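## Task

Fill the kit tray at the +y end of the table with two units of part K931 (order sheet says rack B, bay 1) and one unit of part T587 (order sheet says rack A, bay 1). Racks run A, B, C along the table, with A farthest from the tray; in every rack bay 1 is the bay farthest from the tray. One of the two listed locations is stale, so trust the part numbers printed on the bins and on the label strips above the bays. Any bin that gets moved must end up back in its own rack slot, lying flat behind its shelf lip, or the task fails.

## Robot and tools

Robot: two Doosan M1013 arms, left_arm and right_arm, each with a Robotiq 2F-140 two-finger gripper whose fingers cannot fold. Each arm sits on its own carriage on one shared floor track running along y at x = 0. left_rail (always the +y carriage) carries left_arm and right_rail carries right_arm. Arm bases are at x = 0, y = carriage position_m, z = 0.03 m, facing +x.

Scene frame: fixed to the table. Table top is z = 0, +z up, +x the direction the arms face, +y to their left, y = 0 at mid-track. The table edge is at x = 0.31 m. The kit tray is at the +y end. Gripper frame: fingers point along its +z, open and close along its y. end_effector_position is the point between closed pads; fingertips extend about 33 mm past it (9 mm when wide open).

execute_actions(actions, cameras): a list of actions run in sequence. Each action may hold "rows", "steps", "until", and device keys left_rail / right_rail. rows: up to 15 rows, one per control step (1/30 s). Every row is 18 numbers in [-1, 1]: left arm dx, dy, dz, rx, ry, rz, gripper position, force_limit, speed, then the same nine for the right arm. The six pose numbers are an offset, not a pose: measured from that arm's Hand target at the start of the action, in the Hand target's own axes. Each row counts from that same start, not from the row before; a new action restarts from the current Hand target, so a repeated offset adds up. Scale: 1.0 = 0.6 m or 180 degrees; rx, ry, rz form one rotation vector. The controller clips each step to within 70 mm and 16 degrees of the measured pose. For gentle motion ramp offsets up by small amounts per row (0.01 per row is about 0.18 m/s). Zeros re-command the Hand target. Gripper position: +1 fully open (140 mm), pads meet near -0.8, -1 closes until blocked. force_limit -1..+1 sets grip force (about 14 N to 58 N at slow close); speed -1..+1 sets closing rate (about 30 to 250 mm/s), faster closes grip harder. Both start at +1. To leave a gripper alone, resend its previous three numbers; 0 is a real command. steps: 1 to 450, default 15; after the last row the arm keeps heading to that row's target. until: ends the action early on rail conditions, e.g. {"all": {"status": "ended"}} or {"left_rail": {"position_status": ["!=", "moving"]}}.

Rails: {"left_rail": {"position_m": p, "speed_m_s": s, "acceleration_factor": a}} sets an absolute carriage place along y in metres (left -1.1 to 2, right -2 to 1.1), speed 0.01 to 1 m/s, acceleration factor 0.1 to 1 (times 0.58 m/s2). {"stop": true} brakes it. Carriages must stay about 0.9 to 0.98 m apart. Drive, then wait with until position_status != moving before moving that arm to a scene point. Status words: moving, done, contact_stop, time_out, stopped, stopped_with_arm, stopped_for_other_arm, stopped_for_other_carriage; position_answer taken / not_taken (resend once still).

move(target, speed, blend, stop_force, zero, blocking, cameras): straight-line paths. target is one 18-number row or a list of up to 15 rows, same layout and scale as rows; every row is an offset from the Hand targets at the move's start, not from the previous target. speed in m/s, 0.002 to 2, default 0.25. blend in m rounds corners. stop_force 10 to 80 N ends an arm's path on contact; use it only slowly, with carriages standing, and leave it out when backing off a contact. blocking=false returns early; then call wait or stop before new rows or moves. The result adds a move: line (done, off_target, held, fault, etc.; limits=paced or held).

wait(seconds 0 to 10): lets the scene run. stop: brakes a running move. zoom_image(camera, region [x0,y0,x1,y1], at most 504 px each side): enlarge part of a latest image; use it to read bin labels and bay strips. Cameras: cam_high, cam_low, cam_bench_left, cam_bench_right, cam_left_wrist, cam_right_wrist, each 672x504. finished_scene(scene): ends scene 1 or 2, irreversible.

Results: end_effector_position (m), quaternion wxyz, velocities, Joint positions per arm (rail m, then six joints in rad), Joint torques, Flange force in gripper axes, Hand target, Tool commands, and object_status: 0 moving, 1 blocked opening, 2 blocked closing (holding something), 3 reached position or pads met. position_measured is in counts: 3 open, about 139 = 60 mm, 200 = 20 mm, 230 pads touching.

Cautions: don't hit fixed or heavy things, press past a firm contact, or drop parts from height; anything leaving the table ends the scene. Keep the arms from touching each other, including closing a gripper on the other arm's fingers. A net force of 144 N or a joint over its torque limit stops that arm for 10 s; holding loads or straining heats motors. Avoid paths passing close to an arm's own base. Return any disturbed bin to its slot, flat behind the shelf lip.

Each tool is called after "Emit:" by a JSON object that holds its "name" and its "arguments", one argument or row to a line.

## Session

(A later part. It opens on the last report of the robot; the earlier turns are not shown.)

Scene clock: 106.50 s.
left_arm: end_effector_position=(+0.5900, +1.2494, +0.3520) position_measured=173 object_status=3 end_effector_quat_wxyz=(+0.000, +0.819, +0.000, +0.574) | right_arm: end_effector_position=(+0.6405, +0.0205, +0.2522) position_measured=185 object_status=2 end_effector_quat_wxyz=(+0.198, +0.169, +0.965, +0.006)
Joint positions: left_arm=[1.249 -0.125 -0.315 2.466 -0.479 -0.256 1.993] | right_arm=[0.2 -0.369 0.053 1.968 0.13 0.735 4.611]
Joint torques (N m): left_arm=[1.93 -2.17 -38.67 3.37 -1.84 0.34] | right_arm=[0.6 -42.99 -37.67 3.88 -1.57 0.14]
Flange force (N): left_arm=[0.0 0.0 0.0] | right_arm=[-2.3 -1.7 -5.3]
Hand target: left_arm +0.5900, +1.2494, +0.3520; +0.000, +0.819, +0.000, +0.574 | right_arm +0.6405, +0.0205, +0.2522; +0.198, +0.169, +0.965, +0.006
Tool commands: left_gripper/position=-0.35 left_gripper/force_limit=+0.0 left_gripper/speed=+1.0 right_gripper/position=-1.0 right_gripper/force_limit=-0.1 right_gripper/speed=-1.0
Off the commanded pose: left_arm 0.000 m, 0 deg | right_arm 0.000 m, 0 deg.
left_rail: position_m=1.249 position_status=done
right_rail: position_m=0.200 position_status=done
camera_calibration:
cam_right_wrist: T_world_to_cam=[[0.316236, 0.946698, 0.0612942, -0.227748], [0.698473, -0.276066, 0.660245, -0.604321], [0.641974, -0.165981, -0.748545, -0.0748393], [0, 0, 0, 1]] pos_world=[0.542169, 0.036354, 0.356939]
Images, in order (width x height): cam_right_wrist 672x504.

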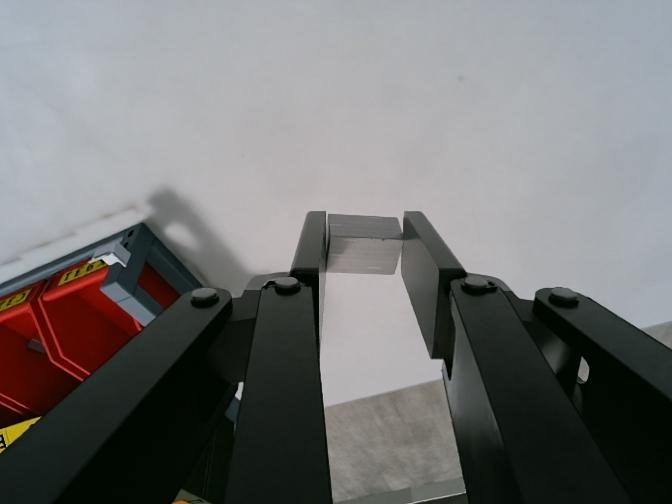

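Emit:
{"name": "move", "arguments": {
  "target": [0,0,0,0,0,0,-0.35,0,1,0.1298,-0.0268,0.3143,0,0,0,-1,-0.1,-1],
  "speed": 0.12,
  "cameras": []
}}

Emit:
{"name": "move", "arguments": {
  "target": [0,0,0,0,0,0,-0.35,0,1,0.008,-0.0015,0.0195,0,0,0,-1,-0.1,-1],
  "speed": 0.01,
  "stop_force": 10,
  "cameras": []
}}

Emit:
{"name": "execute_actions", "arguments": {
  "actions": [
    {"rows":[[0,0,0,0,0,0,-0.35,0,1,0,0,0,0,0,0,-0.25,-0.1,-1]],"steps":45}
  ],
  "cameras": []
}}

Emit:
{"name": "move", "arguments": {
  "target": [0,0,0,0,0,0,-0.35,0,1,-0.1,0,-0.42,0,0,0,-0.25,-0.1,-1],
  "speed": 0.2,
  "cameras": ["cam_right_wrist"]
}}

Emit:
{"name": "execute_actions", "arguments": {
  "actions": [
    {"right_rail":{"position_m":-2.0},"steps":300,"until":{"all":{"status":"ended"}}},
    {"left_rail":{"position_m":0.0},"steps":300,"until":{"all":{"status":"ended"}}}
  ],
  "cameras": []
}}

Emit:
{"name": "move", "arguments": {
  "target": [0.1,0,0,0,0,0.97,-0.35,0,1,0,0,0,0,0,0,-0.25,-0.1,-1],
  "speed": 0.6,
  "cameras": []
}}

Emit:
{"name": "move", "arguments": {
  "target": [0,0,0,0,0.344,0.03,-0.35,0,1,0,0,0,0,0,0,-0.25,-0.1,-1],
  "speed": 0.4,
  "cameras": ["cam_left_wrist"]
}}

Scene clock: 113.33 s.
left_arm: end_effector_position=(+0.5900, +1.2494, +0.3520) position_measured=173 object_status=3 end_effector_quat_wxyz=(+0.000, +0.819, +0.000, +0.574) | right_arm: end_effector_position=(+0.6405, +0.0206, +0.0476) position_measured=185 object_status=2 end_effector_quat_wxyz=(+0.198, +0.169, +0.965, +0.006)
Joint positions: left_arm=[1.249 -0.125 -0.315 2.466 -0.479 -0.256 1.993] | right_arm=[0.2 -0.369 0.281 2.151 0.271 0.331 4.451]
Joint torques (N m): left_arm=[1.73 -2.06 -38.6 3.41 -1.86 0.29] | right_arm=[0.71 -56.26 -27.93 2.64 -1.52 0.14]
Flange force (N): left_arm=[0.0 0.0 0.0] | right_arm=[-2.4 -2.0 -6.1]
Hand target: left_arm +0.5900, +1.2494, +0.3520; +0.000, +0.819, +0.000, +0.574 | right_arm +0.6405, +0.0205, +0.0475; +0.198, +0.169, +0.965, +0.006
Off the commanded pose: left_arm 0.000 m, 0 deg | right_arm 0.000 m, 0 deg.
left_rail: position_m=1.249 position_status=done
right_rail: position_m=0.200 position_status=done
move: done
No camera images: "cameras" was empty.

Scene clock: 114.50 s.
left_arm: end_effector_position=(+0.5900, +1.2494, +0.3520) position_measured=173 object_status=3 end_effector_quat_wxyz=(+0.000, +0.819, +0.000, +0.574) | right_arm: end_effector_position=(+0.6407, +0.0205, +0.0417) position_measured=185 object_status=2 end_effector_quat_wxyz=(+0.198, +0.169, +0.965, +0.006)
Joint positions: left_arm=[1.249 -0.125 -0.315 2.466 -0.479 -0.256 1.993] | right_arm=[0.2 -0.369 0.29 2.154 0.281 0.319 4.441]
Joint torques (N m): left_arm=[2.36 -2.1 -38.84 3.39 -1.84 0.37] | right_arm=[1.58 -49.01 -21.12 2.38 0.45 0.08]
Flange force (N): left_arm=[0.0 0.0 0.0] | right_arm=[-7.6 -2.7 -16.4]
Hand target: left_arm +0.5900, +1.2494, +0.3520; +0.000, +0.819, +0.000, +0.574 | right_arm +0.6407, +0.0205, +0.0417; +0.198, +0.169, +0.965, +0.006 (not the last commanded pose)
Off the commanded pose: left_arm 0.000 m, 0 deg | right_arm 0.007 m, 0 deg.
left_rail: position_m=1.249 position_status=done
right_rail: position_m=0.200 position_status=done
move: contact (right_arm)
No camera images: "cameras" was empty.

Scene clock: 116.20 s.
left_arm: end_effector_position=(+0.5900, +1.2494, +0.3520) position_measured=173 object_status=3 end_effector_quat_wxyz=(+0.000, +0.819, +0.000, +0.574) | right_arm: end_effector_position=(+0.6407, +0.0205, +0.0417) position_measured=160 object_status=3 end_effector_quat_wxyz=(+0.198, +0.169, +0.965, +0.006)
Joint positions: left_arm=[1.249 -0.125 -0.315 2.466 -0.479 -0.256 1.993] | right_arm=[0.2 -0.369 0.29 2.154 0.281 0.319 4.441]
Joint torques (N m): left_arm=[2.28 -2.18 -38.88 3.38 -1.88 0.32] | right_arm=[0.86 -56.42 -27.29 2.56 -1.38 0.16]
Flange force (N): left_arm=[0.0 0.0 0.0] | right_arm=[-2.5 -2.6 -6.2]
Hand target: left_arm +0.5900, +1.2494, +0.3520; +0.000, +0.819, +0.000, +0.574 | right_arm +0.6407, +0.0205, +0.0417; +0.198, +0.169, +0.965, +0.006
Off the commanded pose: left_arm 0.000 m, 0 deg | right_arm 0.000 m, 0 deg.
left_rail: position_m=1.249 position_status=done
right_rail: position_m=0.200 position_status=done
No camera images: "cameras" was empty.

Scene clock: 117.87 s.
left_arm: end_effector_position=(+0.5900, +1.2494, +0.3520) position_measured=173 object_status=3 end_effector_quat_wxyz=(+0.000, +0.819, +0.000, +0.574) | right_arm: end_effector_position=(+0.5955, +0.0147, +0.2967) position_measured=160 object_status=3 end_effector_quat_wxyz=(+0.198, +0.169, +0.965, +0.006)
Joint positions: left_arm=[1.249 -0.125 -0.315 2.466 -0.479 -0.256 1.993] | right_arm=[0.2 -0.412 -0.044 1.978 0.141 0.826 4.572]
Joint torques (N m): left_arm=[2.37 -2.29 -38.8 3.38 -1.85 0.33] | right_arm=[1.08 -34.32 -38.29 4.03 -1.45 0.17]
Flange force (N): left_arm=[0.0 0.0 0.0] | right_arm=[-3.0 -2.5 -6.1]
Hand target: left_arm +0.5900, +1.2494, +0.3520; +0.000, +0.819, +0.000, +0.574 | right_arm +0.5955, +0.0147, +0.2967; +0.198, +0.169, +0.965, +0.006
Off the commanded pose: left_arm 0.000 m, 0 deg | right_arm 0.000 m, 0 deg.
left_rail: position_m=1.249 position_status=done
right_rail: position_m=0.200 position_status=done
move: done
camera_calibration:
cam_right_wrist: T_world_to_cam=[[0.316268, 0.946692, 0.0612212, -0.210741], [0.698183, -0.275966, 0.660592, -0.603871], [0.642273, -0.166181, -0.748244, -0.0138647], [0, 0, 0, 1]] pos_world=[0.497168, 0.0305546, 0.40144]
Images, in order (width x height): cam_right_wrist 672x504.

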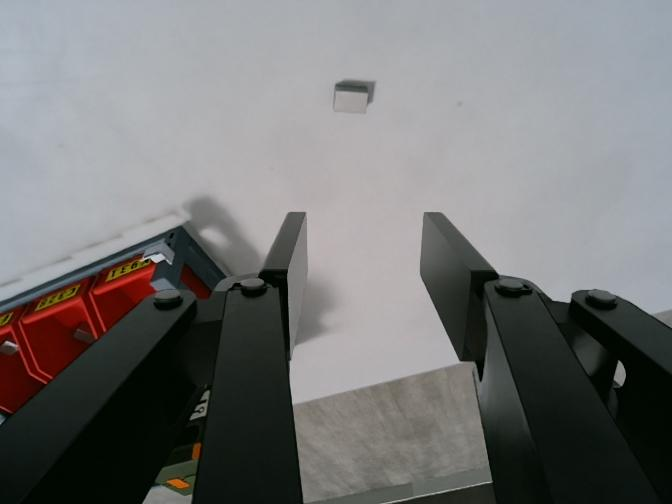

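Scene clock: 126.10 s.
left_arm: end_effector_position=(+0.5900, +0.0000, +0.3520) position_measured=173 object_status=3 end_effector_quat_wxyz=(+0.000, +0.819, +0.000, +0.574) | right_arm: end_effector_position=(+0.5955, -2.1853, +0.2967) position_measured=160 object_status=3 end_effector_quat_wxyz=(+0.198, +0.169, +0.965, +0.006)
Joint positions: left_arm=[0 -0.125 -0.315 2.466 -0.479 -0.256 1.993] | right_arm=[-2 -0.412 -0.044 1.978 0.141 0.826 4.572]
Joint torques (N m): left_arm=[1.88 -2.3 -38.72 3.4 -1.9 0.31] | right_arm=[0.98 -34.34 -38.48 4.02 -1.44 0.18]
Flange force (N): left_arm=[0.0 0.0 0.0] | right_arm=[-3.1 -2.4 -5.3]
Flange force at the end of the 1st action (N): left_arm=[0.0 0.0 0.0] | right_arm=[-3.8 -4.6 -4.9]
Hand target: left_arm +0.5900, +0.0000, +0.3520; +0.000, +0.819, +0.000, +0.574 | right_arm +0.5955, -2.1853, +0.2967; +0.198, +0.169, +0.965, +0.006
Tool commands: left_gripper/position=-0.35 left_gripper/force_limit=+0.0 left_gripper/speed=+1.0 right_gripper/position=-0.25 right_gripper/force_limit=-0.1 right_gripper/speed=-1.0
Off the commanded pose: left_arm 0.000 m, 0 deg | right_arm 0.000 m, 0 deg.
left_rail: position_m=0.000 position_status=done
right_rail: position_m=-2.000 position_status=done
No camera images: "cameras" was empty.

Scene clock: 129.43 s.
left_arm: end_effector_position=(+0.6105, +0.0009, +0.4085) position_measured=173 object_status=3 end_effector_quat_wxyz=(+0.568, -0.023, +0.821, -0.051) | right_arm: end_effector_position=(+0.5955, -2.1853, +0.2967) position_measured=160 object_status=3 end_effector_quat_wxyz=(+0.198, +0.169, +0.965, +0.006)
Joint positions: left_arm=[0 -0.049 -0.338 2.357 0.123 -0.092 4.477] | right_arm=[-2 -0.412 -0.044 1.978 0.141 0.826 4.572]
Joint torques (N m): left_arm=[2.05 -4.26 -42.78 3.71 -2.07 0.25] | right_arm=[0.82 -34.25 -38.67 4.05 -1.43 0.18]
Flange force (N): left_arm=[0.0 0.0 0.0] | right_arm=[-2.5 -2.3 -5.6]
Hand target: left_arm +0.6105, +0.0000, +0.4084; +0.573, -0.039, +0.818, -0.027 | right_arm +0.5955, -2.1853, +0.2967; +0.198, +0.169, +0.965, +0.006
Off the commanded pose: left_arm 0.001 m, 3 deg | right_arm 0.000 m, 0 deg.
left_rail: position_m=0.000 position_status=done
right_rail: position_m=-2.000 position_status=done
move: off_target (left_arm)
No camera images: "cameras" was empty.

Scene clock: 131.20 s.
left_arm: end_effector_position=(+0.6105, +0.0000, +0.4084) position_measured=173 object_status=3 end_effector_quat_wxyz=(+0.071, +0.018, +0.997, -0.017) | right_arm: end_effector_position=(+0.5955, -2.1853, +0.2967) position_measured=160 object_status=3 end_effector_quat_wxyz=(+0.198, +0.169, +0.965, +0.006)
Joint positions: left_arm=[0 -0.039 0.012 1.676 -0.032 1.311 4.714] | right_arm=[-2 -0.412 -0.044 1.978 0.141 0.826 4.572]
Joint torques (N m): left_arm=[2.1 -38.98 -44.27 4.09 0.3 0.27] | right_arm=[0.99 -34.31 -38.51 4.04 -1.44 0.2]
Flange force (N): left_arm=[10.4 -5.1 2.4] | right_arm=[-2.6 -2.4 -5.8]
Hand target: left_arm +0.6105, +0.0000, +0.4084; +0.071, +0.018, +0.997, -0.017 | right_arm +0.5955, -2.1853, +0.2967; +0.198, +0.169, +0.965, +0.006
Off the commanded pose: left_arm 0.000 m, 0 deg | right_arm 0.000 m, 0 deg.
left_rail: position_m=0.000 position_status=done
right_rail: position_m=-2.000 position_status=done
move: done
camera_calibration:
cam_left_wrist: T_world_to_cam=[[0.0517476, 0.997729, -0.0431194, 0.000585155], [0.87667, -0.0247046, 0.480458, -0.729109], [0.478302, -0.062664, -0.875957, 0.207318], [0, 0, 0, 1]] pos_world=[0.539997, -0.00560477, 0.531933]
Images, in order (width x height): cam_left_wrist 672x504.

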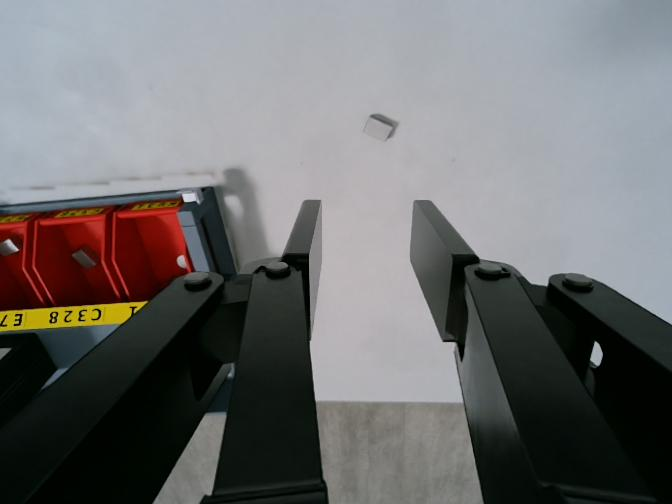

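Emit:
{"name": "move", "arguments": {
  "target": [-0.002,0.041,0.4504,0,0,0.094,-0.2,0,0,0,0,0,0,0,0,-0.25,-0.1,-1],
  "speed": 0.25,
  "cameras": ["cam_left_wrist"]
}}

Scene clock: 135.03 s.
left_arm: end_effector_position=(+0.6508, +0.0145, +0.1404) position_measured=154 object_status=3 end_effector_quat_wxyz=(+0.073, +0.164, +0.984, -0.007) | right_arm: end_effector_position=(+0.5955, -2.1853, +0.2967) position_measured=160 object_status=3 end_effector_quat_wxyz=(+0.198, +0.169, +0.965, +0.006)
Joint positions: left_arm=[0 -0.013 0.232 1.941 -0.048 0.827 5.06] | right_arm=[-2 -0.412 -0.044 1.978 0.141 0.826 4.572]
Joint torques (N m): left_arm=[1.89 -54.71 -36.87 3.39 0.3 0.34] | right_arm=[0.77 -34.5 -38.54 4.03 -1.44 0.16]
Flange force (N): left_arm=[7.3 -7.3 -2.5] | right_arm=[-3.1 -2.0 -5.2]
Hand target: left_arm +0.6509, +0.0145, +0.1405; +0.073, +0.164, +0.984, -0.007 | right_arm +0.5955, -2.1853, +0.2967; +0.198, +0.169, +0.965, +0.006
Off the commanded pose: left_arm 0.000 m, 0 deg | right_arm 0.000 m, 0 deg.
left_rail: position_m=0.000 position_status=done
right_rail: position_m=-2.000 position_status=done
move: done
camera_calibration:
cam_left_wrist: T_world_to_cam=[[0.337271, 0.941407, -0.000152339, -0.218669], [0.824351, -0.295256, 0.48298, -0.597751], [0.454636, -0.163021, -0.875631, -0.0290394], [0, 0, 0, 1]] pos_world=[0.57971, 0.0246331, 0.263241]
Images, in order (width x height): cam_left_wrist 672x504.

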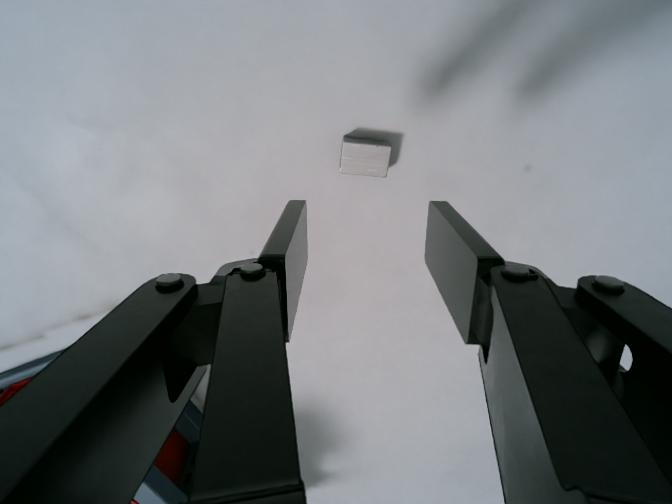

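Emit:
{"name": "move", "arguments": {
  "target": [0.0308,-0.0005,0.165,0,0,0,-0.2,0,0,0,0,0,0,0,0,-0.25,-0.1,-1],
  "speed": 0.05,
  "stop_force": 14,
  "cameras": ["cam_left_wrist"]
}}

Emit:
{"name": "execute_actions", "arguments": {
  "actions": [
    {"rows":[[0,0,0,0,0,0,-1,-0.1,-1,0,0,0,0,0,0,-0.25,-0.1,-1]],"steps":70}
  ],
  "cameras": []
}}

Emit:
{"name": "move", "arguments": {
  "target": [0.05,0,-0.35,0,0,0,-1,-0.1,-1,0,0,0,0,0,0,-0.25,-0.1,-1],
  "speed": 0.15,
  "cameras": []
}}

Emit:
{"name": "execute_actions", "arguments": {
  "actions": [
    {"left_rail":{"position_m":1.98,"acceleration_factor":0.6},"steps":300,"until":{"all":{"status":"ended"}}}
  ],
  "cameras": ["cam_left_wrist"]
}}

Scene clock: 142.10 s.
left_arm: end_effector_position=(+0.6475, +0.0165, +0.0398) position_measured=154 object_status=3 end_effector_quat_wxyz=(+0.073, +0.164, +0.984, -0.007) | right_arm: end_effector_position=(+0.5955, -2.1853, +0.2967) position_measured=160 object_status=3 end_effector_quat_wxyz=(+0.198, +0.169, +0.965, +0.006)
Joint positions: left_arm=[0 -0.009 0.341 2.022 -0.06 0.637 5.079] | right_arm=[-2 -0.412 -0.044 1.978 0.141 0.826 4.572]
Joint torques (N m): left_arm=[2.17 -60.56 -31.87 2.8 0.29 0.32] | right_arm=[0.86 -34.28 -38.5 4.06 -1.41 0.14]
Flange force (N): left_arm=[6.9 -7.5 -4.3] | right_arm=[-2.9 -2.3 -5.5]
Hand target: left_arm +0.6475, +0.0165, +0.0398; +0.073, +0.164, +0.984, -0.007 | right_arm +0.5955, -2.1853, +0.2967; +0.198, +0.169, +0.965, +0.006
Off the commanded pose: left_arm 0.000 m, 0 deg | right_arm 0.000 m, 0 deg.
left_rail: position_m=0.000 position_status=done
right_rail: position_m=-2.000 position_status=done
move: done
camera_calibration:
cam_left_wrist: T_world_to_cam=[[0.337271, 0.941407, -0.000152339, -0.219421], [0.824351, -0.295256, 0.48298, -0.54577], [0.454636, -0.163021, -0.875631, -0.115256], [0, 0, 0, 1]] pos_world=[0.57631, 0.0266331, 0.162641]
Images, in order (width x height): cam_left_wrist 672x504.

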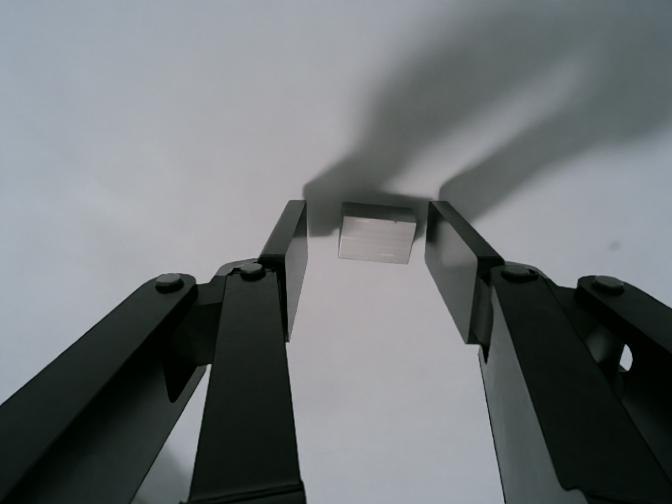

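Scene clock: 144.63 s.
left_arm: end_effector_position=(+0.6475, +0.0165, +0.0398) position_measured=186 object_status=2 end_effector_quat_wxyz=(+0.073, +0.164, +0.984, -0.007) | right_arm: end_effector_position=(+0.5955, -2.1853, +0.2967) position_measured=160 object_status=3 end_effector_quat_wxyz=(+0.198, +0.169, +0.965, +0.006)
Joint positions: left_arm=[0 -0.009 0.341 2.022 -0.06 0.637 5.079] | right_arm=[-2 -0.412 -0.044 1.978 0.141 0.826 4.572]
Joint torques (N m): left_arm=[2.5 -56.14 -29.41 2.94 0.26 0.38] | right_arm=[0.66 -34.48 -38.5 4.04 -1.39 0.15]
Flange force (N): left_arm=[6.5 -8.3 -11.6] | right_arm=[-3.3 -2.1 -5.0]
Hand target: left_arm +0.6475, +0.0165, +0.0398; +0.073, +0.164, +0.984, -0.007 | right_arm +0.5955, -2.1853, +0.2967; +0.198, +0.169, +0.965, +0.006
Off the commanded pose: left_arm 0.000 m, 0 deg | right_arm 0.000 m, 0 deg.
left_rail: position_m=0.000 position_status=done
right_rail: position_m=-2.000 position_status=done
No camera images: "cameras" was empty.

Scene clock: 146.40 s.
left_arm: end_effector_position=(+0.5897, +0.0340, +0.2432) position_measured=186 object_status=2 end_effector_quat_wxyz=(+0.073, +0.164, +0.984, -0.007) | right_arm: end_effector_position=(+0.5955, -2.1853, +0.2967) position_measured=160 object_status=3 end_effector_quat_wxyz=(+0.198, +0.169, +0.965, +0.006)
Joint positions: left_arm=[0 0.022 0.054 1.939 -0.047 1.007 5.087] | right_arm=[-2 -0.412 -0.044 1.978 0.141 0.826 4.572]
Joint torques (N m): left_arm=[2.37 -41.45 -41.09 3.77 0.26 0.34] | right_arm=[0.76 -34.38 -38.54 4.03 -1.46 0.15]
Flange force (N): left_arm=[6.1 -8.5 0.8] | right_arm=[-3.0 -2.3 -5.5]
Hand target: left_arm +0.5897, +0.0340, +0.2432; +0.073, +0.164, +0.984, -0.007 | right_arm +0.5955, -2.1853, +0.2967; +0.198, +0.169, +0.965, +0.006
Off the commanded pose: left_arm 0.000 m, 0 deg | right_arm 0.000 m, 0 deg.
left_rail: position_m=0.000 position_status=done
right_rail: position_m=-2.000 position_status=done
move: done
No camera images: "cameras" was empty.

Scene clock: 151.40 s.
left_arm: end_effector_position=(+0.5897, +2.0139, +0.2432) position_measured=186 object_status=2 end_effector_quat_wxyz=(+0.073, +0.164, +0.984, -0.007) | right_arm: end_effector_position=(+0.5955, -2.1853, +0.2967) position_measured=160 object_status=3 end_effector_quat_wxyz=(+0.198, +0.169, +0.965, +0.006)
Joint positions: left_arm=[1.98 0.022 0.055 1.939 -0.047 1.007 5.087] | right_arm=[-2 -0.412 -0.044 1.978 0.141 0.826 4.572]
Joint torques (N m): left_arm=[2.2 -40.94 -41.12 3.77 0.24 0.32] | right_arm=[0.6 -34.25 -38.52 4.05 -1.44 0.2]
Flange force (N): left_arm=[6.4 -8.2 0.9] | right_arm=[-2.6 -1.7 -5.8]
Hand target: left_arm +0.5897, +2.0139, +0.2432; +0.073, +0.164, +0.984, -0.007 | right_arm +0.5955, -2.1853, +0.2967; +0.198, +0.169, +0.965, +0.006
Tool commands: left_gripper/position=-1.0 left_gripper/force_limit=-0.1 left_gripper/speed=-1.0 right_gripper/position=-0.25 right_gripper/force_limit=-0.1 right_gripper/speed=-1.0
Off the commanded pose: left_arm 0.000 m, 0 deg | right_arm 0.000 m, 0 deg.
left_rail: position_m=1.980 position_status=done
right_rail: position_m=-2.000 position_status=done
camera_calibration:
cam_left_wrist: T_world_to_cam=[[0.337272, 0.941407, -0.000151977, -2.0803], [0.82435, -0.295257, 0.48298, -0.00669755], [0.454636, -0.163021, -0.875631, 0.414698], [0, 0, 0, 1]] pos_world=[0.51861, 2.02403, 0.366041]
Images, in order (width x height): cam_left_wrist 672x504.

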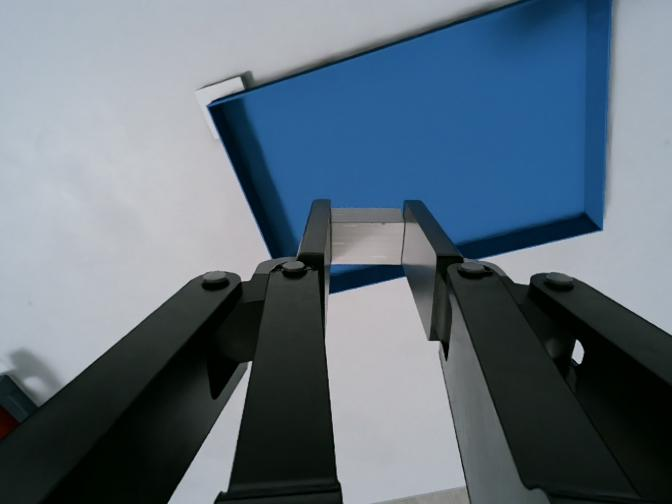

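Emit:
{"name": "move", "arguments": {
  "target": [-0.006,-0.009,0.325,0,0,0,-1,-0.1,-1,0,0,0,0,0,0,-0.25,-0.1,-1],
  "speed": 0.12,
  "cameras": []
}}

Emit:
{"name": "move", "arguments": {
  "target": [0.003,0,0.023,0,0,0,-1,-0.1,-1,0,0,0,0,0,0,-0.25,-0.1,-1],
  "speed": 0.01,
  "stop_force": 10,
  "cameras": []
}}

Emit:
{"name": "execute_actions", "arguments": {
  "actions": [
    {"rows":[[0,0,0,0,0,0,-0.3,-0.1,-1,0,0,0,0,0,0,-0.25,-0.1,-1]],"steps":40}
  ],
  "cameras": []
}}

Emit:
{"name": "move", "arguments": {
  "target": [0.03,0,-0.4,0,0,0,-0.42,-0.1,-1,0,0,0,0,0,0,-0.25,-0.1,-1],
  "speed": 0.2,
  "cameras": ["cam_left_wrist"]
}}

Emit:
{"name": "execute_actions", "arguments": {
  "actions": [
    {"left_rail":{"position_m":-0.3,"acceleration_factor":1},"steps":300,"until":{"all":{"status":"ended"}}}
  ],
  "cameras": []
}}

Emit:
{"name": "move", "arguments": {
  "target": [-0.13,0,0,0,0,-0.103,-0.42,0,-1,0,0,0,0,0,0,-0.25,-0.1,-1],
  "cameras": ["cam_left_wrist"]
}}

Scene clock: 159.00 s.
left_arm: end_effector_position=(+0.6189, +2.0005, +0.0507) position_measured=186 object_status=2 end_effector_quat_wxyz=(+0.073, +0.164, +0.984, -0.007) | right_arm: end_effector_position=(+0.5955, -2.1853, +0.2967) position_measured=160 object_status=3 end_effector_quat_wxyz=(+0.198, +0.169, +0.965, +0.006)
Joint positions: left_arm=[1.98 -0.003 0.291 2.069 -0.061 0.64 5.086] | right_arm=[-2 -0.412 -0.044 1.978 0.141 0.826 4.572]
Joint torques (N m): left_arm=[2.02 -56.14 -32.24 2.87 0.26 0.3] | right_arm=[0.89 -34.44 -38.53 4.04 -1.44 0.18]
Flange force (N): left_arm=[6.8 -7.7 -2.9] | right_arm=[-3.0 -2.4 -5.2]
Hand target: left_arm +0.6190, +2.0005, +0.0507; +0.073, +0.164, +0.984, -0.007 | right_arm +0.5955, -2.1853, +0.2967; +0.198, +0.169, +0.965, +0.006
Off the commanded pose: left_arm 0.000 m, 0 deg | right_arm 0.000 m, 0 deg.
left_rail: position_m=1.980 position_status=done
right_rail: position_m=-2.000 position_status=done
move: done
No camera images: "cameras" was empty.

Scene clock: 160.53 s.
left_arm: end_effector_position=(+0.6192, +2.0005, +0.0410) position_measured=186 object_status=2 end_effector_quat_wxyz=(+0.073, +0.164, +0.984, -0.007) | right_arm: end_effector_position=(+0.5955, -2.1853, +0.2967) position_measured=160 object_status=3 end_effector_quat_wxyz=(+0.198, +0.169, +0.965, +0.006)
Joint positions: left_arm=[1.98 -0.003 0.304 2.074 -0.063 0.621 5.088] | right_arm=[-2 -0.412 -0.044 1.978 0.141 0.826 4.572]
Joint torques (N m): left_arm=[1.81 -39.59 -22.96 3.01 -0.39 0.34] | right_arm=[0.76 -34.29 -38.51 4.04 -1.46 0.17]
Flange force (N): left_arm=[7.0 -9.0 -32.7] | right_arm=[-3.2 -2.3 -5.1]
Hand target: left_arm +0.6192, +2.0005, +0.0410; +0.073, +0.164, +0.984, -0.007 (not the last commanded pose) | right_arm +0.5955, -2.1853, +0.2967; +0.198, +0.169, +0.965, +0.006
Off the commanded pose: left_arm 0.004 m, 0 deg | right_arm 0.000 m, 0 deg.
left_rail: position_m=1.980 position_status=done
right_rail: position_m=-2.000 position_status=done
move: contact (left_arm)
No camera images: "cameras" was empty.

Scene clock: 162.07 s.
left_arm: end_effector_position=(+0.6192, +2.0005, +0.0410) position_measured=167 object_status=3 end_effector_quat_wxyz=(+0.073, +0.164, +0.984, -0.007) | right_arm: end_effector_position=(+0.5955, -2.1853, +0.2967) position_measured=160 object_status=3 end_effector_quat_wxyz=(+0.198, +0.169, +0.965, +0.006)
Joint positions: left_arm=[1.98 -0.003 0.304 2.074 -0.063 0.621 5.088] | right_arm=[-2 -0.412 -0.044 1.978 0.141 0.826 4.572]
Joint torques (N m): left_arm=[2.16 -56.33 -31.28 2.8 0.26 0.32] | right_arm=[0.74 -34.39 -38.48 4.06 -1.47 0.19]
Flange force (N): left_arm=[6.7 -7.9 -4.5] | right_arm=[-2.9 -1.9 -5.7]
Hand target: left_arm +0.6192, +2.0005, +0.0410; +0.073, +0.164, +0.984, -0.007 | right_arm +0.5955, -2.1853, +0.2967; +0.198, +0.169, +0.965, +0.006
Off the commanded pose: left_arm 0.000 m, 0 deg | right_arm 0.000 m, 0 deg.
left_rail: position_m=1.980 position_status=done
right_rail: position_m=-2.000 position_status=done
No camera images: "cameras" was empty.

Scene clock: 163.63 s.
left_arm: end_effector_position=(+0.5683, +2.0152, +0.2758) position_measured=182 object_status=3 end_effector_quat_wxyz=(+0.073, +0.164, +0.984, -0.007) | right_arm: end_effector_position=(+0.5955, -2.1853, +0.2967) position_measured=160 object_status=3 end_effector_quat_wxyz=(+0.198, +0.169, +0.965, +0.006)
Joint positions: left_arm=[1.98 0.025 -0.001 1.933 -0.046 1.068 5.087] | right_arm=[-2 -0.412 -0.044 1.978 0.141 0.826 4.572]
Joint torques (N m): left_arm=[2.21 -36.26 -41.5 3.86 0.3 0.31] | right_arm=[0.74 -34.28 -38.6 4.07 -1.44 0.21]
Flange force (N): left_arm=[6.3 -7.8 -0.2] | right_arm=[-2.6 -2.2 -5.7]
Hand target: left_arm +0.5684, +2.0152, +0.2758; +0.073, +0.164, +0.984, -0.007 | right_arm +0.5955, -2.1853, +0.2967; +0.198, +0.169, +0.965, +0.006
Off the commanded pose: left_arm 0.000 m, 0 deg | right_arm 0.000 m, 0 deg.
left_rail: position_m=1.980 position_status=done
right_rail: position_m=-2.000 position_status=done
move: done
camera_calibration:
cam_left_wrist: T_world_to_cam=[[0.337268, 0.941409, -0.0000768948, -2.07429], [0.824242, -0.295253, 0.483167, -0.00436433], [0.454835, -0.16302, -0.875528, 0.453089], [0, 0, 0, 1]] pos_world=[0.49711, 2.02533, 0.398641]
Images, in order (width x height): cam_left_wrist 672x504.

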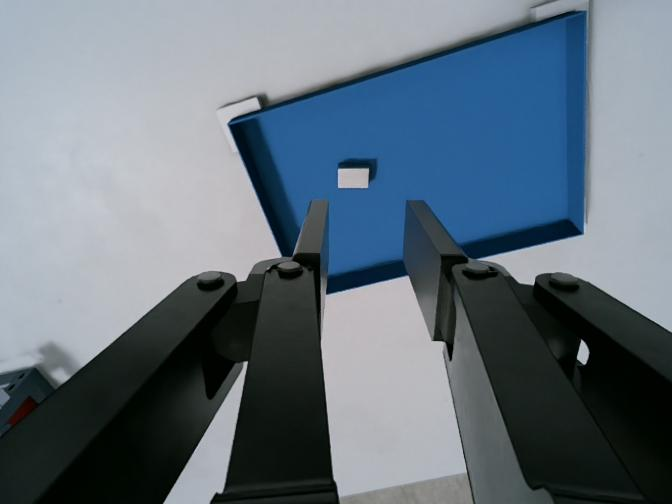

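Scene clock: 167.87 s.
left_arm: end_effector_position=(+0.5684, -0.2647, +0.2758) position_measured=182 object_status=3 end_effector_quat_wxyz=(+0.073, +0.164, +0.984, -0.007) | right_arm: end_effector_position=(+0.5955, -2.1853, +0.2967) position_measured=160 object_status=3 end_effector_quat_wxyz=(+0.198, +0.169, +0.965, +0.006)
Joint positions: left_arm=[-0.3 0.025 -0.001 1.933 -0.046 1.068 5.087] | right_arm=[-2 -0.412 -0.044 1.978 0.141 0.826 4.572]
Joint torques (N m): left_arm=[2.06 -36.37 -41.59 3.89 0.3 0.29] | right_arm=[0.88 -34.24 -38.51 4.01 -1.44 0.18]
Flange force (N): left_arm=[5.7 -7.7 0.6] | right_arm=[-3.0 -2.3 -5.3]
Hand target: left_arm +0.5684, -0.2648, +0.2758; +0.073, +0.164, +0.984, -0.007 | right_arm +0.5955, -2.1853, +0.2967; +0.198, +0.169, +0.965, +0.006
Tool commands: left_gripper/position=-0.42 left_gripper/force_limit=-0.1 left_gripper/speed=-1.0 right_gripper/position=-0.25 right_gripper/force_limit=-0.1 right_gripper/speed=-1.0
Off the commanded pose: left_arm 0.000 m, 0 deg | right_arm 0.000 m, 0 deg.
left_rail: position_m=-0.300 position_status=done
right_rail: position_m=-2.000 position_status=done
No camera images: "cameras" was empty.

Scene clock: 168.90 s.
left_arm: end_effector_position=(+0.6413, -0.2899, +0.2872) position_measured=182 object_status=3 end_effector_quat_wxyz=(+0.071, +0.003, +0.997, -0.018) | right_arm: end_effector_position=(+0.5955, -2.1853, +0.2967) position_measured=160 object_status=3 end_effector_quat_wxyz=(+0.198, +0.169, +0.965, +0.006)
Joint positions: left_arm=[-0.3 -0.02 0.106 1.798 -0.038 1.095 4.714] | right_arm=[-2 -0.412 -0.044 1.978 0.141 0.826 4.572]
Joint torques (N m): left_arm=[2.33 -47.37 -42.13 3.9 0.29 0.3] | right_arm=[0.82 -34.21 -38.59 4.03 -1.44 0.17]
Flange force (N): left_arm=[10.1 -5.2 -0.3] | right_arm=[-2.7 -2.2 -5.4]
Hand target: left_arm +0.6413, -0.2899, +0.2872; +0.071, +0.003, +0.997, -0.018 | right_arm +0.5955, -2.1853, +0.2967; +0.198, +0.169, +0.965, +0.006
Off the commanded pose: left_arm 0.000 m, 0 deg | right_arm 0.000 m, 0 deg.
left_rail: position_m=-0.300 position_status=done
right_rail: position_m=-2.000 position_status=done
move: done
camera_calibration:
cam_left_wrist: T_world_to_cam=[[0.0236764, 0.998606, -0.0471767, 0.302424], [0.877464, 0.00185517, 0.479639, -0.697677], [0.479058, -0.052752, -0.876197, 0.0706933], [0, 0, 0, 1]] pos_world=[0.57116, -0.296979, 0.410842]
Images, in order (width x height): cam_left_wrist 672x504.

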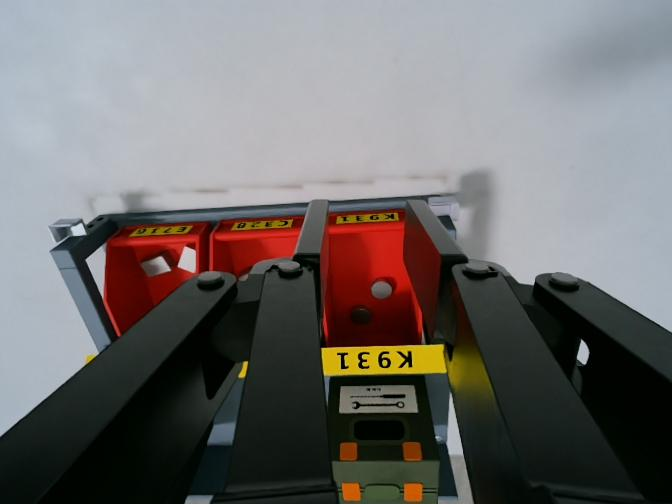

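Emit:
{"name": "move", "arguments": {
  "target": [-0.264,0.0385,0.3015,0,0,0,-0.42,0,-1,0,0,0,0,0,0,-0.25,-0.1,-1],
  "speed": 0.15,
  "cameras": ["cam_left_wrist"]
}}

Scene clock: 174.57 s.
left_arm: end_effector_position=(+0.8240, -0.2742, +0.1299) position_measured=182 object_status=3 end_effector_quat_wxyz=(+0.071, +0.003, +0.997, -0.018) | right_arm: end_effector_position=(+0.5955, -2.1853, +0.2967) position_measured=160 object_status=3 end_effector_quat_wxyz=(+0.198, +0.169, +0.965, +0.006)
Joint positions: left_arm=[-0.3 0.005 0.485 1.595 -0.047 0.92 4.75] | right_arm=[-2 -0.412 -0.044 1.978 0.141 0.826 4.572]
Joint torques (N m): left_arm=[1.96 -80.5 -39.1 3.58 0.28 0.3] | right_arm=[0.86 -34.3 -38.53 4 -1.45 0.15]
Flange force (N): left_arm=[11.6 -3.9 -3.3] | right_arm=[-2.8 -2.0 -5.5]
Hand target: left_arm +0.8240, -0.2742, +0.1299; +0.071, +0.003, +0.997, -0.018 | right_arm +0.5955, -2.1853, +0.2967; +0.198, +0.169, +0.965, +0.006
Off the commanded pose: left_arm 0.000 m, 0 deg | right_arm 0.000 m, 0 deg.
left_rail: position_m=-0.300 position_status=done
right_rail: position_m=-2.000 position_status=done
move: done
camera_calibration:
cam_left_wrist: T_world_to_cam=[[0.0236775, 0.998606, -0.0471788, 0.274899], [0.877399, 0.00186236, 0.479758, -0.782551], [0.479177, -0.0527541, -0.876131, -0.15393], [0, 0, 0, 1]] pos_world=[0.75386, -0.281179, 0.253542]
Images, in order (width x height): cam_left_wrist 672x504.

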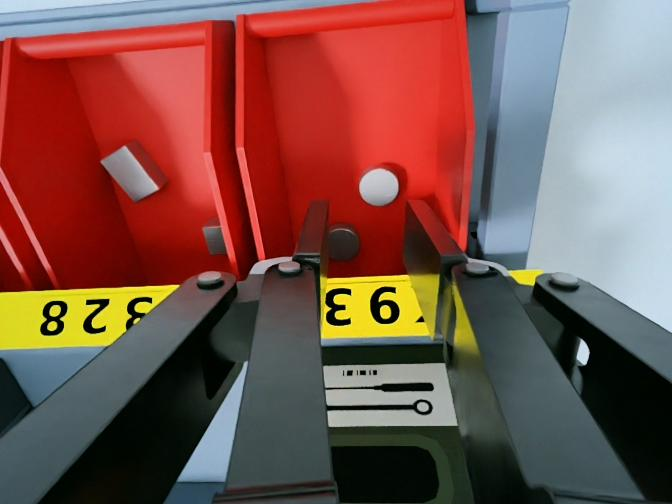

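Emit:
{"name": "move", "arguments": {
  "target": [0.0064,0.0112,0.1335,0,0,0,-0.44,0,-1,0,0,0,0,0,0,-0.25,-0.1,-1],
  "speed": 0.03,
  "stop_force": 14,
  "cameras": ["cam_left_wrist"]
}}

Emit:
{"name": "execute_actions", "arguments": {
  "actions": [
    {"rows":[[0,0,0,0,0,0,-1,0,-1,0,0,0,0,0,0,-0.25,-0.1,-1]],"steps":60}
  ],
  "cameras": ["cam_left_wrist"]
}}

Scene clock: 180.63 s.
left_arm: end_effector_position=(+0.8317, -0.2703, +0.0508) position_measured=185 object_status=3 end_effector_quat_wxyz=(+0.071, +0.003, +0.997, -0.018) | right_arm: end_effector_position=(+0.5955, -2.1853, +0.2967) position_measured=160 object_status=3 end_effector_quat_wxyz=(+0.198, +0.169, +0.965, +0.006)
Joint positions: left_arm=[-0.3 0.009 0.564 1.632 -0.053 0.805 4.763] | right_arm=[-2 -0.412 -0.044 1.978 0.141 0.826 4.572]
Joint torques (N m): left_arm=[-1.26 -59.06 -25.69 2.34 -1.45 0.39] | right_arm=[0.79 -34.19 -38.5 4.03 -1.48 0.16]
Flange force (N): left_arm=[14.2 -2.1 -38.6] | right_arm=[-2.9 -2.2 -5.5]
Hand target: left_arm +0.8317, -0.2704, +0.0507; +0.071, +0.003, +0.997, -0.018 (not the last commanded pose) | right_arm +0.5955, -2.1853, +0.2967; +0.198, +0.169, +0.965, +0.006
Off the commanded pose: left_arm 0.001 m, 0 deg | right_arm 0.000 m, 0 deg.
left_rail: position_m=-0.300 position_status=done
right_rail: position_m=-2.000 position_status=done
move: contact (left_arm)
camera_calibration:
cam_left_wrist: T_world_to_cam=[[0.0236925, 0.998606, -0.0471677, 0.267174], [0.877249, 0.00186031, 0.480031, -0.751164], [0.47945, -0.052751, -0.875982, -0.226993], [0, 0, 0, 1]] pos_world=[0.76146, -0.277379, 0.174342]
Images, in order (width x height): cam_left_wrist 672x504.

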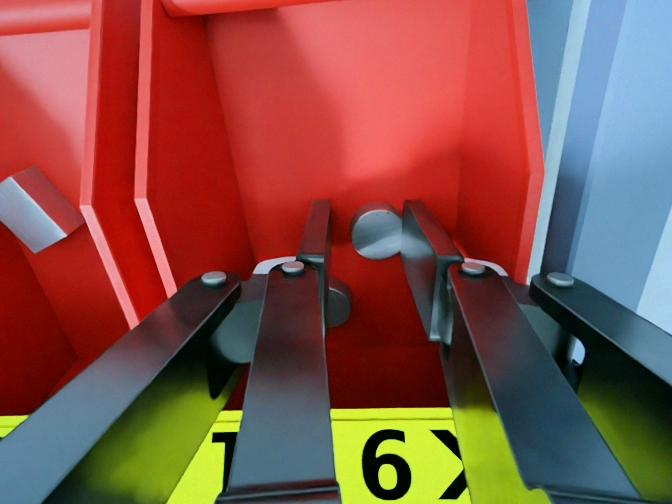

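Scene clock: 182.83 s.
left_arm: end_effector_position=(+0.8317, -0.2704, +0.0507) position_measured=232 object_status=3 end_effector_quat_wxyz=(+0.071, +0.003, +0.997, -0.018) | right_arm: end_effector_position=(+0.5955, -2.1853, +0.2967) position_measured=160 object_status=3 end_effector_quat_wxyz=(+0.198, +0.169, +0.965, +0.006)
Joint positions: left_arm=[-0.3 0.009 0.564 1.632 -0.053 0.805 4.763] | right_arm=[-2 -0.412 -0.044 1.978 0.141 0.826 4.572]
Joint torques (N m): left_arm=[-10.99 -11.5 -0.24 -0.02 -1.05 0.29] | right_arm=[1.06 -34.2 -38.48 4.05 -1.44 0.17]
Flange force (N): left_arm=[11.2 7.6 -98.2] | right_arm=[-2.8 -2.8 -5.8]
Hand target: left_arm +0.8317, -0.2704, +0.0507; +0.071, +0.003, +0.997, -0.018 | right_arm +0.5955, -2.1853, +0.2967; +0.198, +0.169, +0.965, +0.006
Off the commanded pose: left_arm 0.000 m, 0 deg | right_arm 0.000 m, 0 deg.
left_rail: position_m=-0.300 position_status=done
right_rail: position_m=-2.000 position_status=done
camera_calibration:
cam_left_wrist: T_world_to_cam=[[0.0237752, 0.998606, -0.0471244, 0.267204], [0.877289, 0.00176252, 0.479959, -0.751208], [0.479373, -0.0527528, -0.876024, -0.226934], [0, 0, 0, 1]] pos_world=[0.76146, -0.277479, 0.174342]
Images, in order (width x height): cam_left_wrist 672x504.

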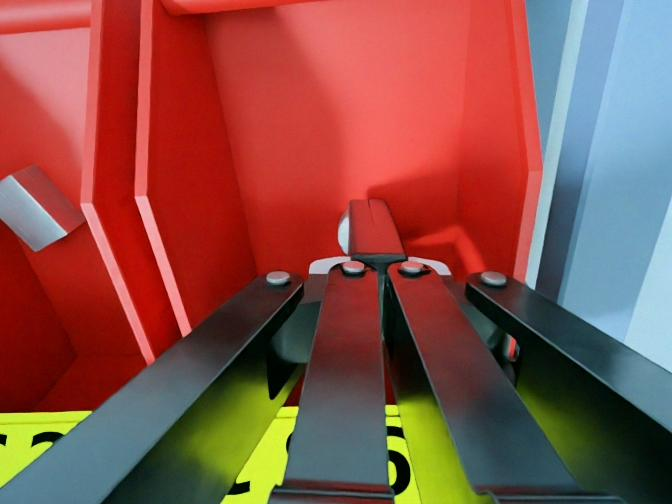

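Emit:
{"name": "move", "arguments": {
  "target": [0.005,0,-0.04,0,0,0,-1,0,-1,0,0,0,0,0,0,-0.25,-0.1,-1],
  "speed": 0.05,
  "cameras": []
}}

Emit:
{"name": "execute_actions", "arguments": {
  "actions": [
    {"rows":[[0,0,0,0,0,0,-0.4,0,-0.5,0,0,0,0,0,0,-0.25,-0.1,-1]],"steps":50}
  ],
  "cameras": ["cam_left_wrist"]
}}

Scene clock: 185.80 s.
left_arm: end_effector_position=(+0.8254, -0.2695, +0.0742) position_measured=232 object_status=3 end_effector_quat_wxyz=(+0.071, +0.003, +0.997, -0.018) | right_arm: end_effector_position=(+0.5955, -2.1853, +0.2967) position_measured=160 object_status=3 end_effector_quat_wxyz=(+0.198, +0.169, +0.965, +0.006)
Joint positions: left_arm=[-0.3 0.011 0.534 1.632 -0.052 0.834 4.762] | right_arm=[-2 -0.412 -0.044 1.978 0.141 0.826 4.572]
Joint torques (N m): left_arm=[1.92 -82.84 -37.17 3.4 0.31 0.31] | right_arm=[0.73 -34.2 -38.52 4.06 -1.49 0.14]
Flange force (N): left_arm=[11.2 -4.3 -4.1] | right_arm=[-2.8 -1.7 -5.6]
Hand target: left_arm +0.8253, -0.2695, +0.0741; +0.071, +0.003, +0.997, -0.018 | right_arm +0.5955, -2.1853, +0.2967; +0.198, +0.169, +0.965, +0.006
Off the commanded pose: left_arm 0.000 m, 0 deg | right_arm 0.000 m, 0 deg.
left_rail: position_m=-0.300 position_status=done
right_rail: position_m=-2.000 position_status=done
move: done
No camera images: "cameras" was empty.

Scene clock: 187.67 s.
left_arm: end_effector_position=(+0.8253, -0.2695, +0.0741) position_measured=179 object_status=3 end_effector_quat_wxyz=(+0.071, +0.003, +0.997, -0.018) | right_arm: end_effector_position=(+0.5955, -2.1853, +0.2967) position_measured=160 object_status=3 end_effector_quat_wxyz=(+0.198, +0.169, +0.965, +0.006)
Joint positions: left_arm=[-0.3 0.011 0.534 1.632 -0.052 0.834 4.762] | right_arm=[-2 -0.412 -0.044 1.978 0.141 0.826 4.572]
Joint torques (N m): left_arm=[2.14 -82.87 -37.04 3.36 0.3 0.33] | right_arm=[1 -34.32 -38.57 4.01 -1.4 0.16]
Flange force (N): left_arm=[11.3 -4.2 -4.7] | right_arm=[-2.9 -2.7 -5.2]
Hand target: left_arm +0.8253, -0.2695, +0.0741; +0.071, +0.003, +0.997, -0.018 | right_arm +0.5955, -2.1853, +0.2967; +0.198, +0.169, +0.965, +0.006
Off the commanded pose: left_arm 0.000 m, 0 deg | right_arm 0.000 m, 0 deg.
left_rail: position_m=-0.300 position_status=done
right_rail: position_m=-2.000 position_status=done
camera_calibration:
cam_left_wrist: T_world_to_cam=[[0.0237752, 0.998606, -0.0471244, 0.267455], [0.877289, 0.00176252, 0.479959, -0.756779], [0.479373, -0.0527528, -0.876024, -0.203401], [0, 0, 0, 1]] pos_world=[0.75506, -0.276479, 0.197642]
Images, in order (width x height): cam_left_wrist 672x504.

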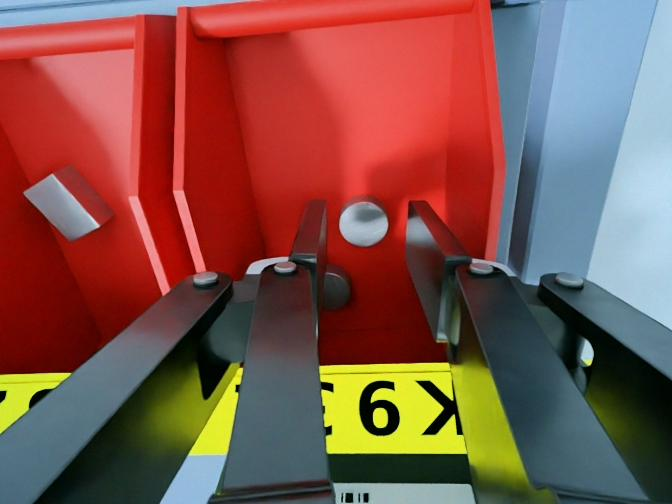

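Emit:
{"name": "move", "arguments": {
  "target": [0,-0.0073,0.0415,0,0,0,-0.39,0,-0.5,0,0,0,0,0,0,-0.25,-0.1,-1],
  "speed": 0.02,
  "stop_force": 14,
  "cameras": ["cam_left_wrist"]
}}

Scene clock: 194.10 s.
left_arm: end_effector_position=(+0.8288, -0.2748, +0.0495) position_measured=178 object_status=3 end_effector_quat_wxyz=(+0.071, +0.003, +0.997, -0.018) | right_arm: end_effector_position=(+0.5955, -2.1853, +0.2967) position_measured=160 object_status=3 end_effector_quat_wxyz=(+0.198, +0.169, +0.965, +0.006)
Joint positions: left_arm=[-0.3 0.004 0.561 1.639 -0.052 0.8 4.757] | right_arm=[-2 -0.412 -0.044 1.978 0.141 0.826 4.572]
Joint torques (N m): left_arm=[1.95 -84.36 -36.22 3.28 0.26 0.3] | right_arm=[0.68 -34.6 -38.49 4 -1.41 0.17]
Flange force (N): left_arm=[10.9 -4.5 -4.2] | right_arm=[-3.1 -1.9 -5.5]
Hand target: left_arm +0.8288, -0.2748, +0.0496; +0.071, +0.003, +0.997, -0.018 | right_arm +0.5955, -2.1853, +0.2967; +0.198, +0.169, +0.965, +0.006
Off the commanded pose: left_arm 0.000 m, 0 deg | right_arm 0.000 m, 0 deg.
left_rail: position_m=-0.300 position_status=done
right_rail: position_m=-2.000 position_status=done
move: done
camera_calibration:
cam_left_wrist: T_world_to_cam=[[0.0237741, 0.998606, -0.0471223, 0.27161], [0.877354, 0.00175532, 0.47984, -0.748111], [0.479254, -0.0527507, -0.87609, -0.226724], [0, 0, 0, 1]] pos_world=[0.75856, -0.281879, 0.173142]
Images, in order (width x height): cam_left_wrist 672x504.

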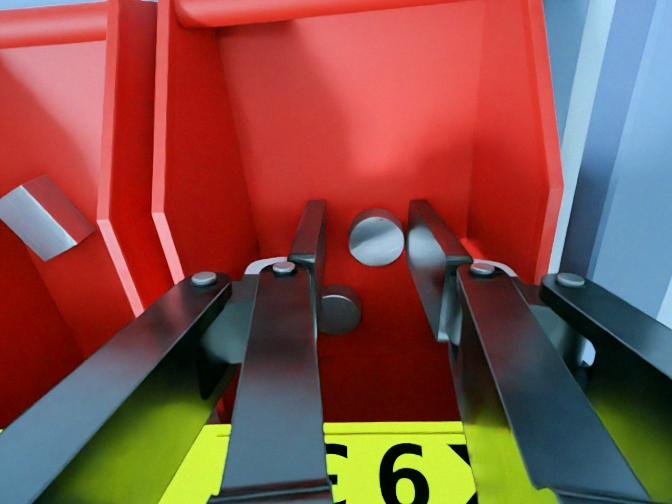

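Emit:
{"name": "move", "arguments": {
  "target": [0,0.0045,0,0,0,0,-0.39,0,-0.5,0,0,0,0,0,0,-0.25,-0.1,-1],
  "speed": 0.02,
  "cameras": []
}}

Emit:
{"name": "execute_actions", "arguments": {
  "actions": [
    {"rows":[[0,0,0,0,0,0,-1,0,-1,0,0,0,0,0,0,-0.25,-0.1,-1]],"steps":60}
  ],
  "cameras": ["cam_left_wrist"]
}}

Scene clock: 196.37 s.
left_arm: end_effector_position=(+0.8289, -0.2721, +0.0495) position_measured=178 object_status=3 end_effector_quat_wxyz=(+0.071, +0.003, +0.997, -0.018) | right_arm: end_effector_position=(+0.5955, -2.1853, +0.2967) position_measured=160 object_status=3 end_effector_quat_wxyz=(+0.198, +0.169, +0.965, +0.006)
Joint positions: left_arm=[-0.3 0.007 0.561 1.639 -0.053 0.8 4.761] | right_arm=[-2 -0.412 -0.044 1.978 0.141 0.826 4.572]
Joint torques (N m): left_arm=[2.06 -84.69 -36.36 3.29 0.26 0.31] | right_arm=[1.01 -34.22 -38.44 4.03 -1.45 0.18]
Flange force (N): left_arm=[11.1 -4.2 -4.6] | right_arm=[-2.7 -2.5 -6.1]
Hand target: left_arm +0.8288, -0.2721, +0.0495; +0.071, +0.003, +0.997, -0.018 | right_arm +0.5955, -2.1853, +0.2967; +0.198, +0.169, +0.965, +0.006
Off the commanded pose: left_arm 0.000 m, 0 deg | right_arm 0.000 m, 0 deg.
left_rail: position_m=-0.300 position_status=done
right_rail: position_m=-2.000 position_status=done
move: done
No camera images: "cameras" was empty.

Scene clock: 198.57 s.
left_arm: end_effector_position=(+0.8288, -0.2721, +0.0495) position_measured=199 object_status=2 end_effector_quat_wxyz=(+0.071, +0.003, +0.997, -0.018) | right_arm: end_effector_position=(+0.5955, -2.1853, +0.2967) position_measured=160 object_status=3 end_effector_quat_wxyz=(+0.198, +0.169, +0.965, +0.006)
Joint positions: left_arm=[-0.3 0.007 0.561 1.639 -0.053 0.8 4.761] | right_arm=[-2 -0.412 -0.044 1.978 0.141 0.826 4.572]
Joint torques (N m): left_arm=[-0.42 -76.89 -33.11 2.68 -0.12 0.28] | right_arm=[0.82 -34.52 -38.4 4.03 -1.44 0.14]
Flange force (N): left_arm=[11.7 -1.9 -13.7] | right_arm=[-3.6 -1.9 -5.2]
Hand target: left_arm +0.8288, -0.2721, +0.0495; +0.071, +0.003, +0.997, -0.018 | right_arm +0.5955, -2.1853, +0.2967; +0.198, +0.169, +0.965, +0.006
Off the commanded pose: left_arm 0.000 m, 0 deg | right_arm 0.000 m, 0 deg.
left_rail: position_m=-0.300 position_status=done
right_rail: position_m=-2.000 position_status=done
camera_calibration:
cam_left_wrist: T_world_to_cam=[[0.0236937, 0.998606, -0.0471697, 0.268879], [0.877291, 0.00185566, 0.479955, -0.748013], [0.479373, -0.0527535, -0.876024, -0.226767], [0, 0, 0, 1]] pos_world=[0.75856, -0.279079, 0.173042]
Images, in order (width x height): cam_left_wrist 672x504.

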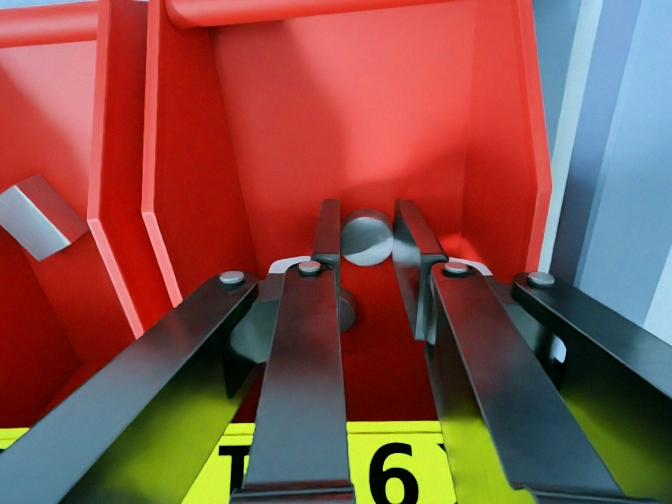

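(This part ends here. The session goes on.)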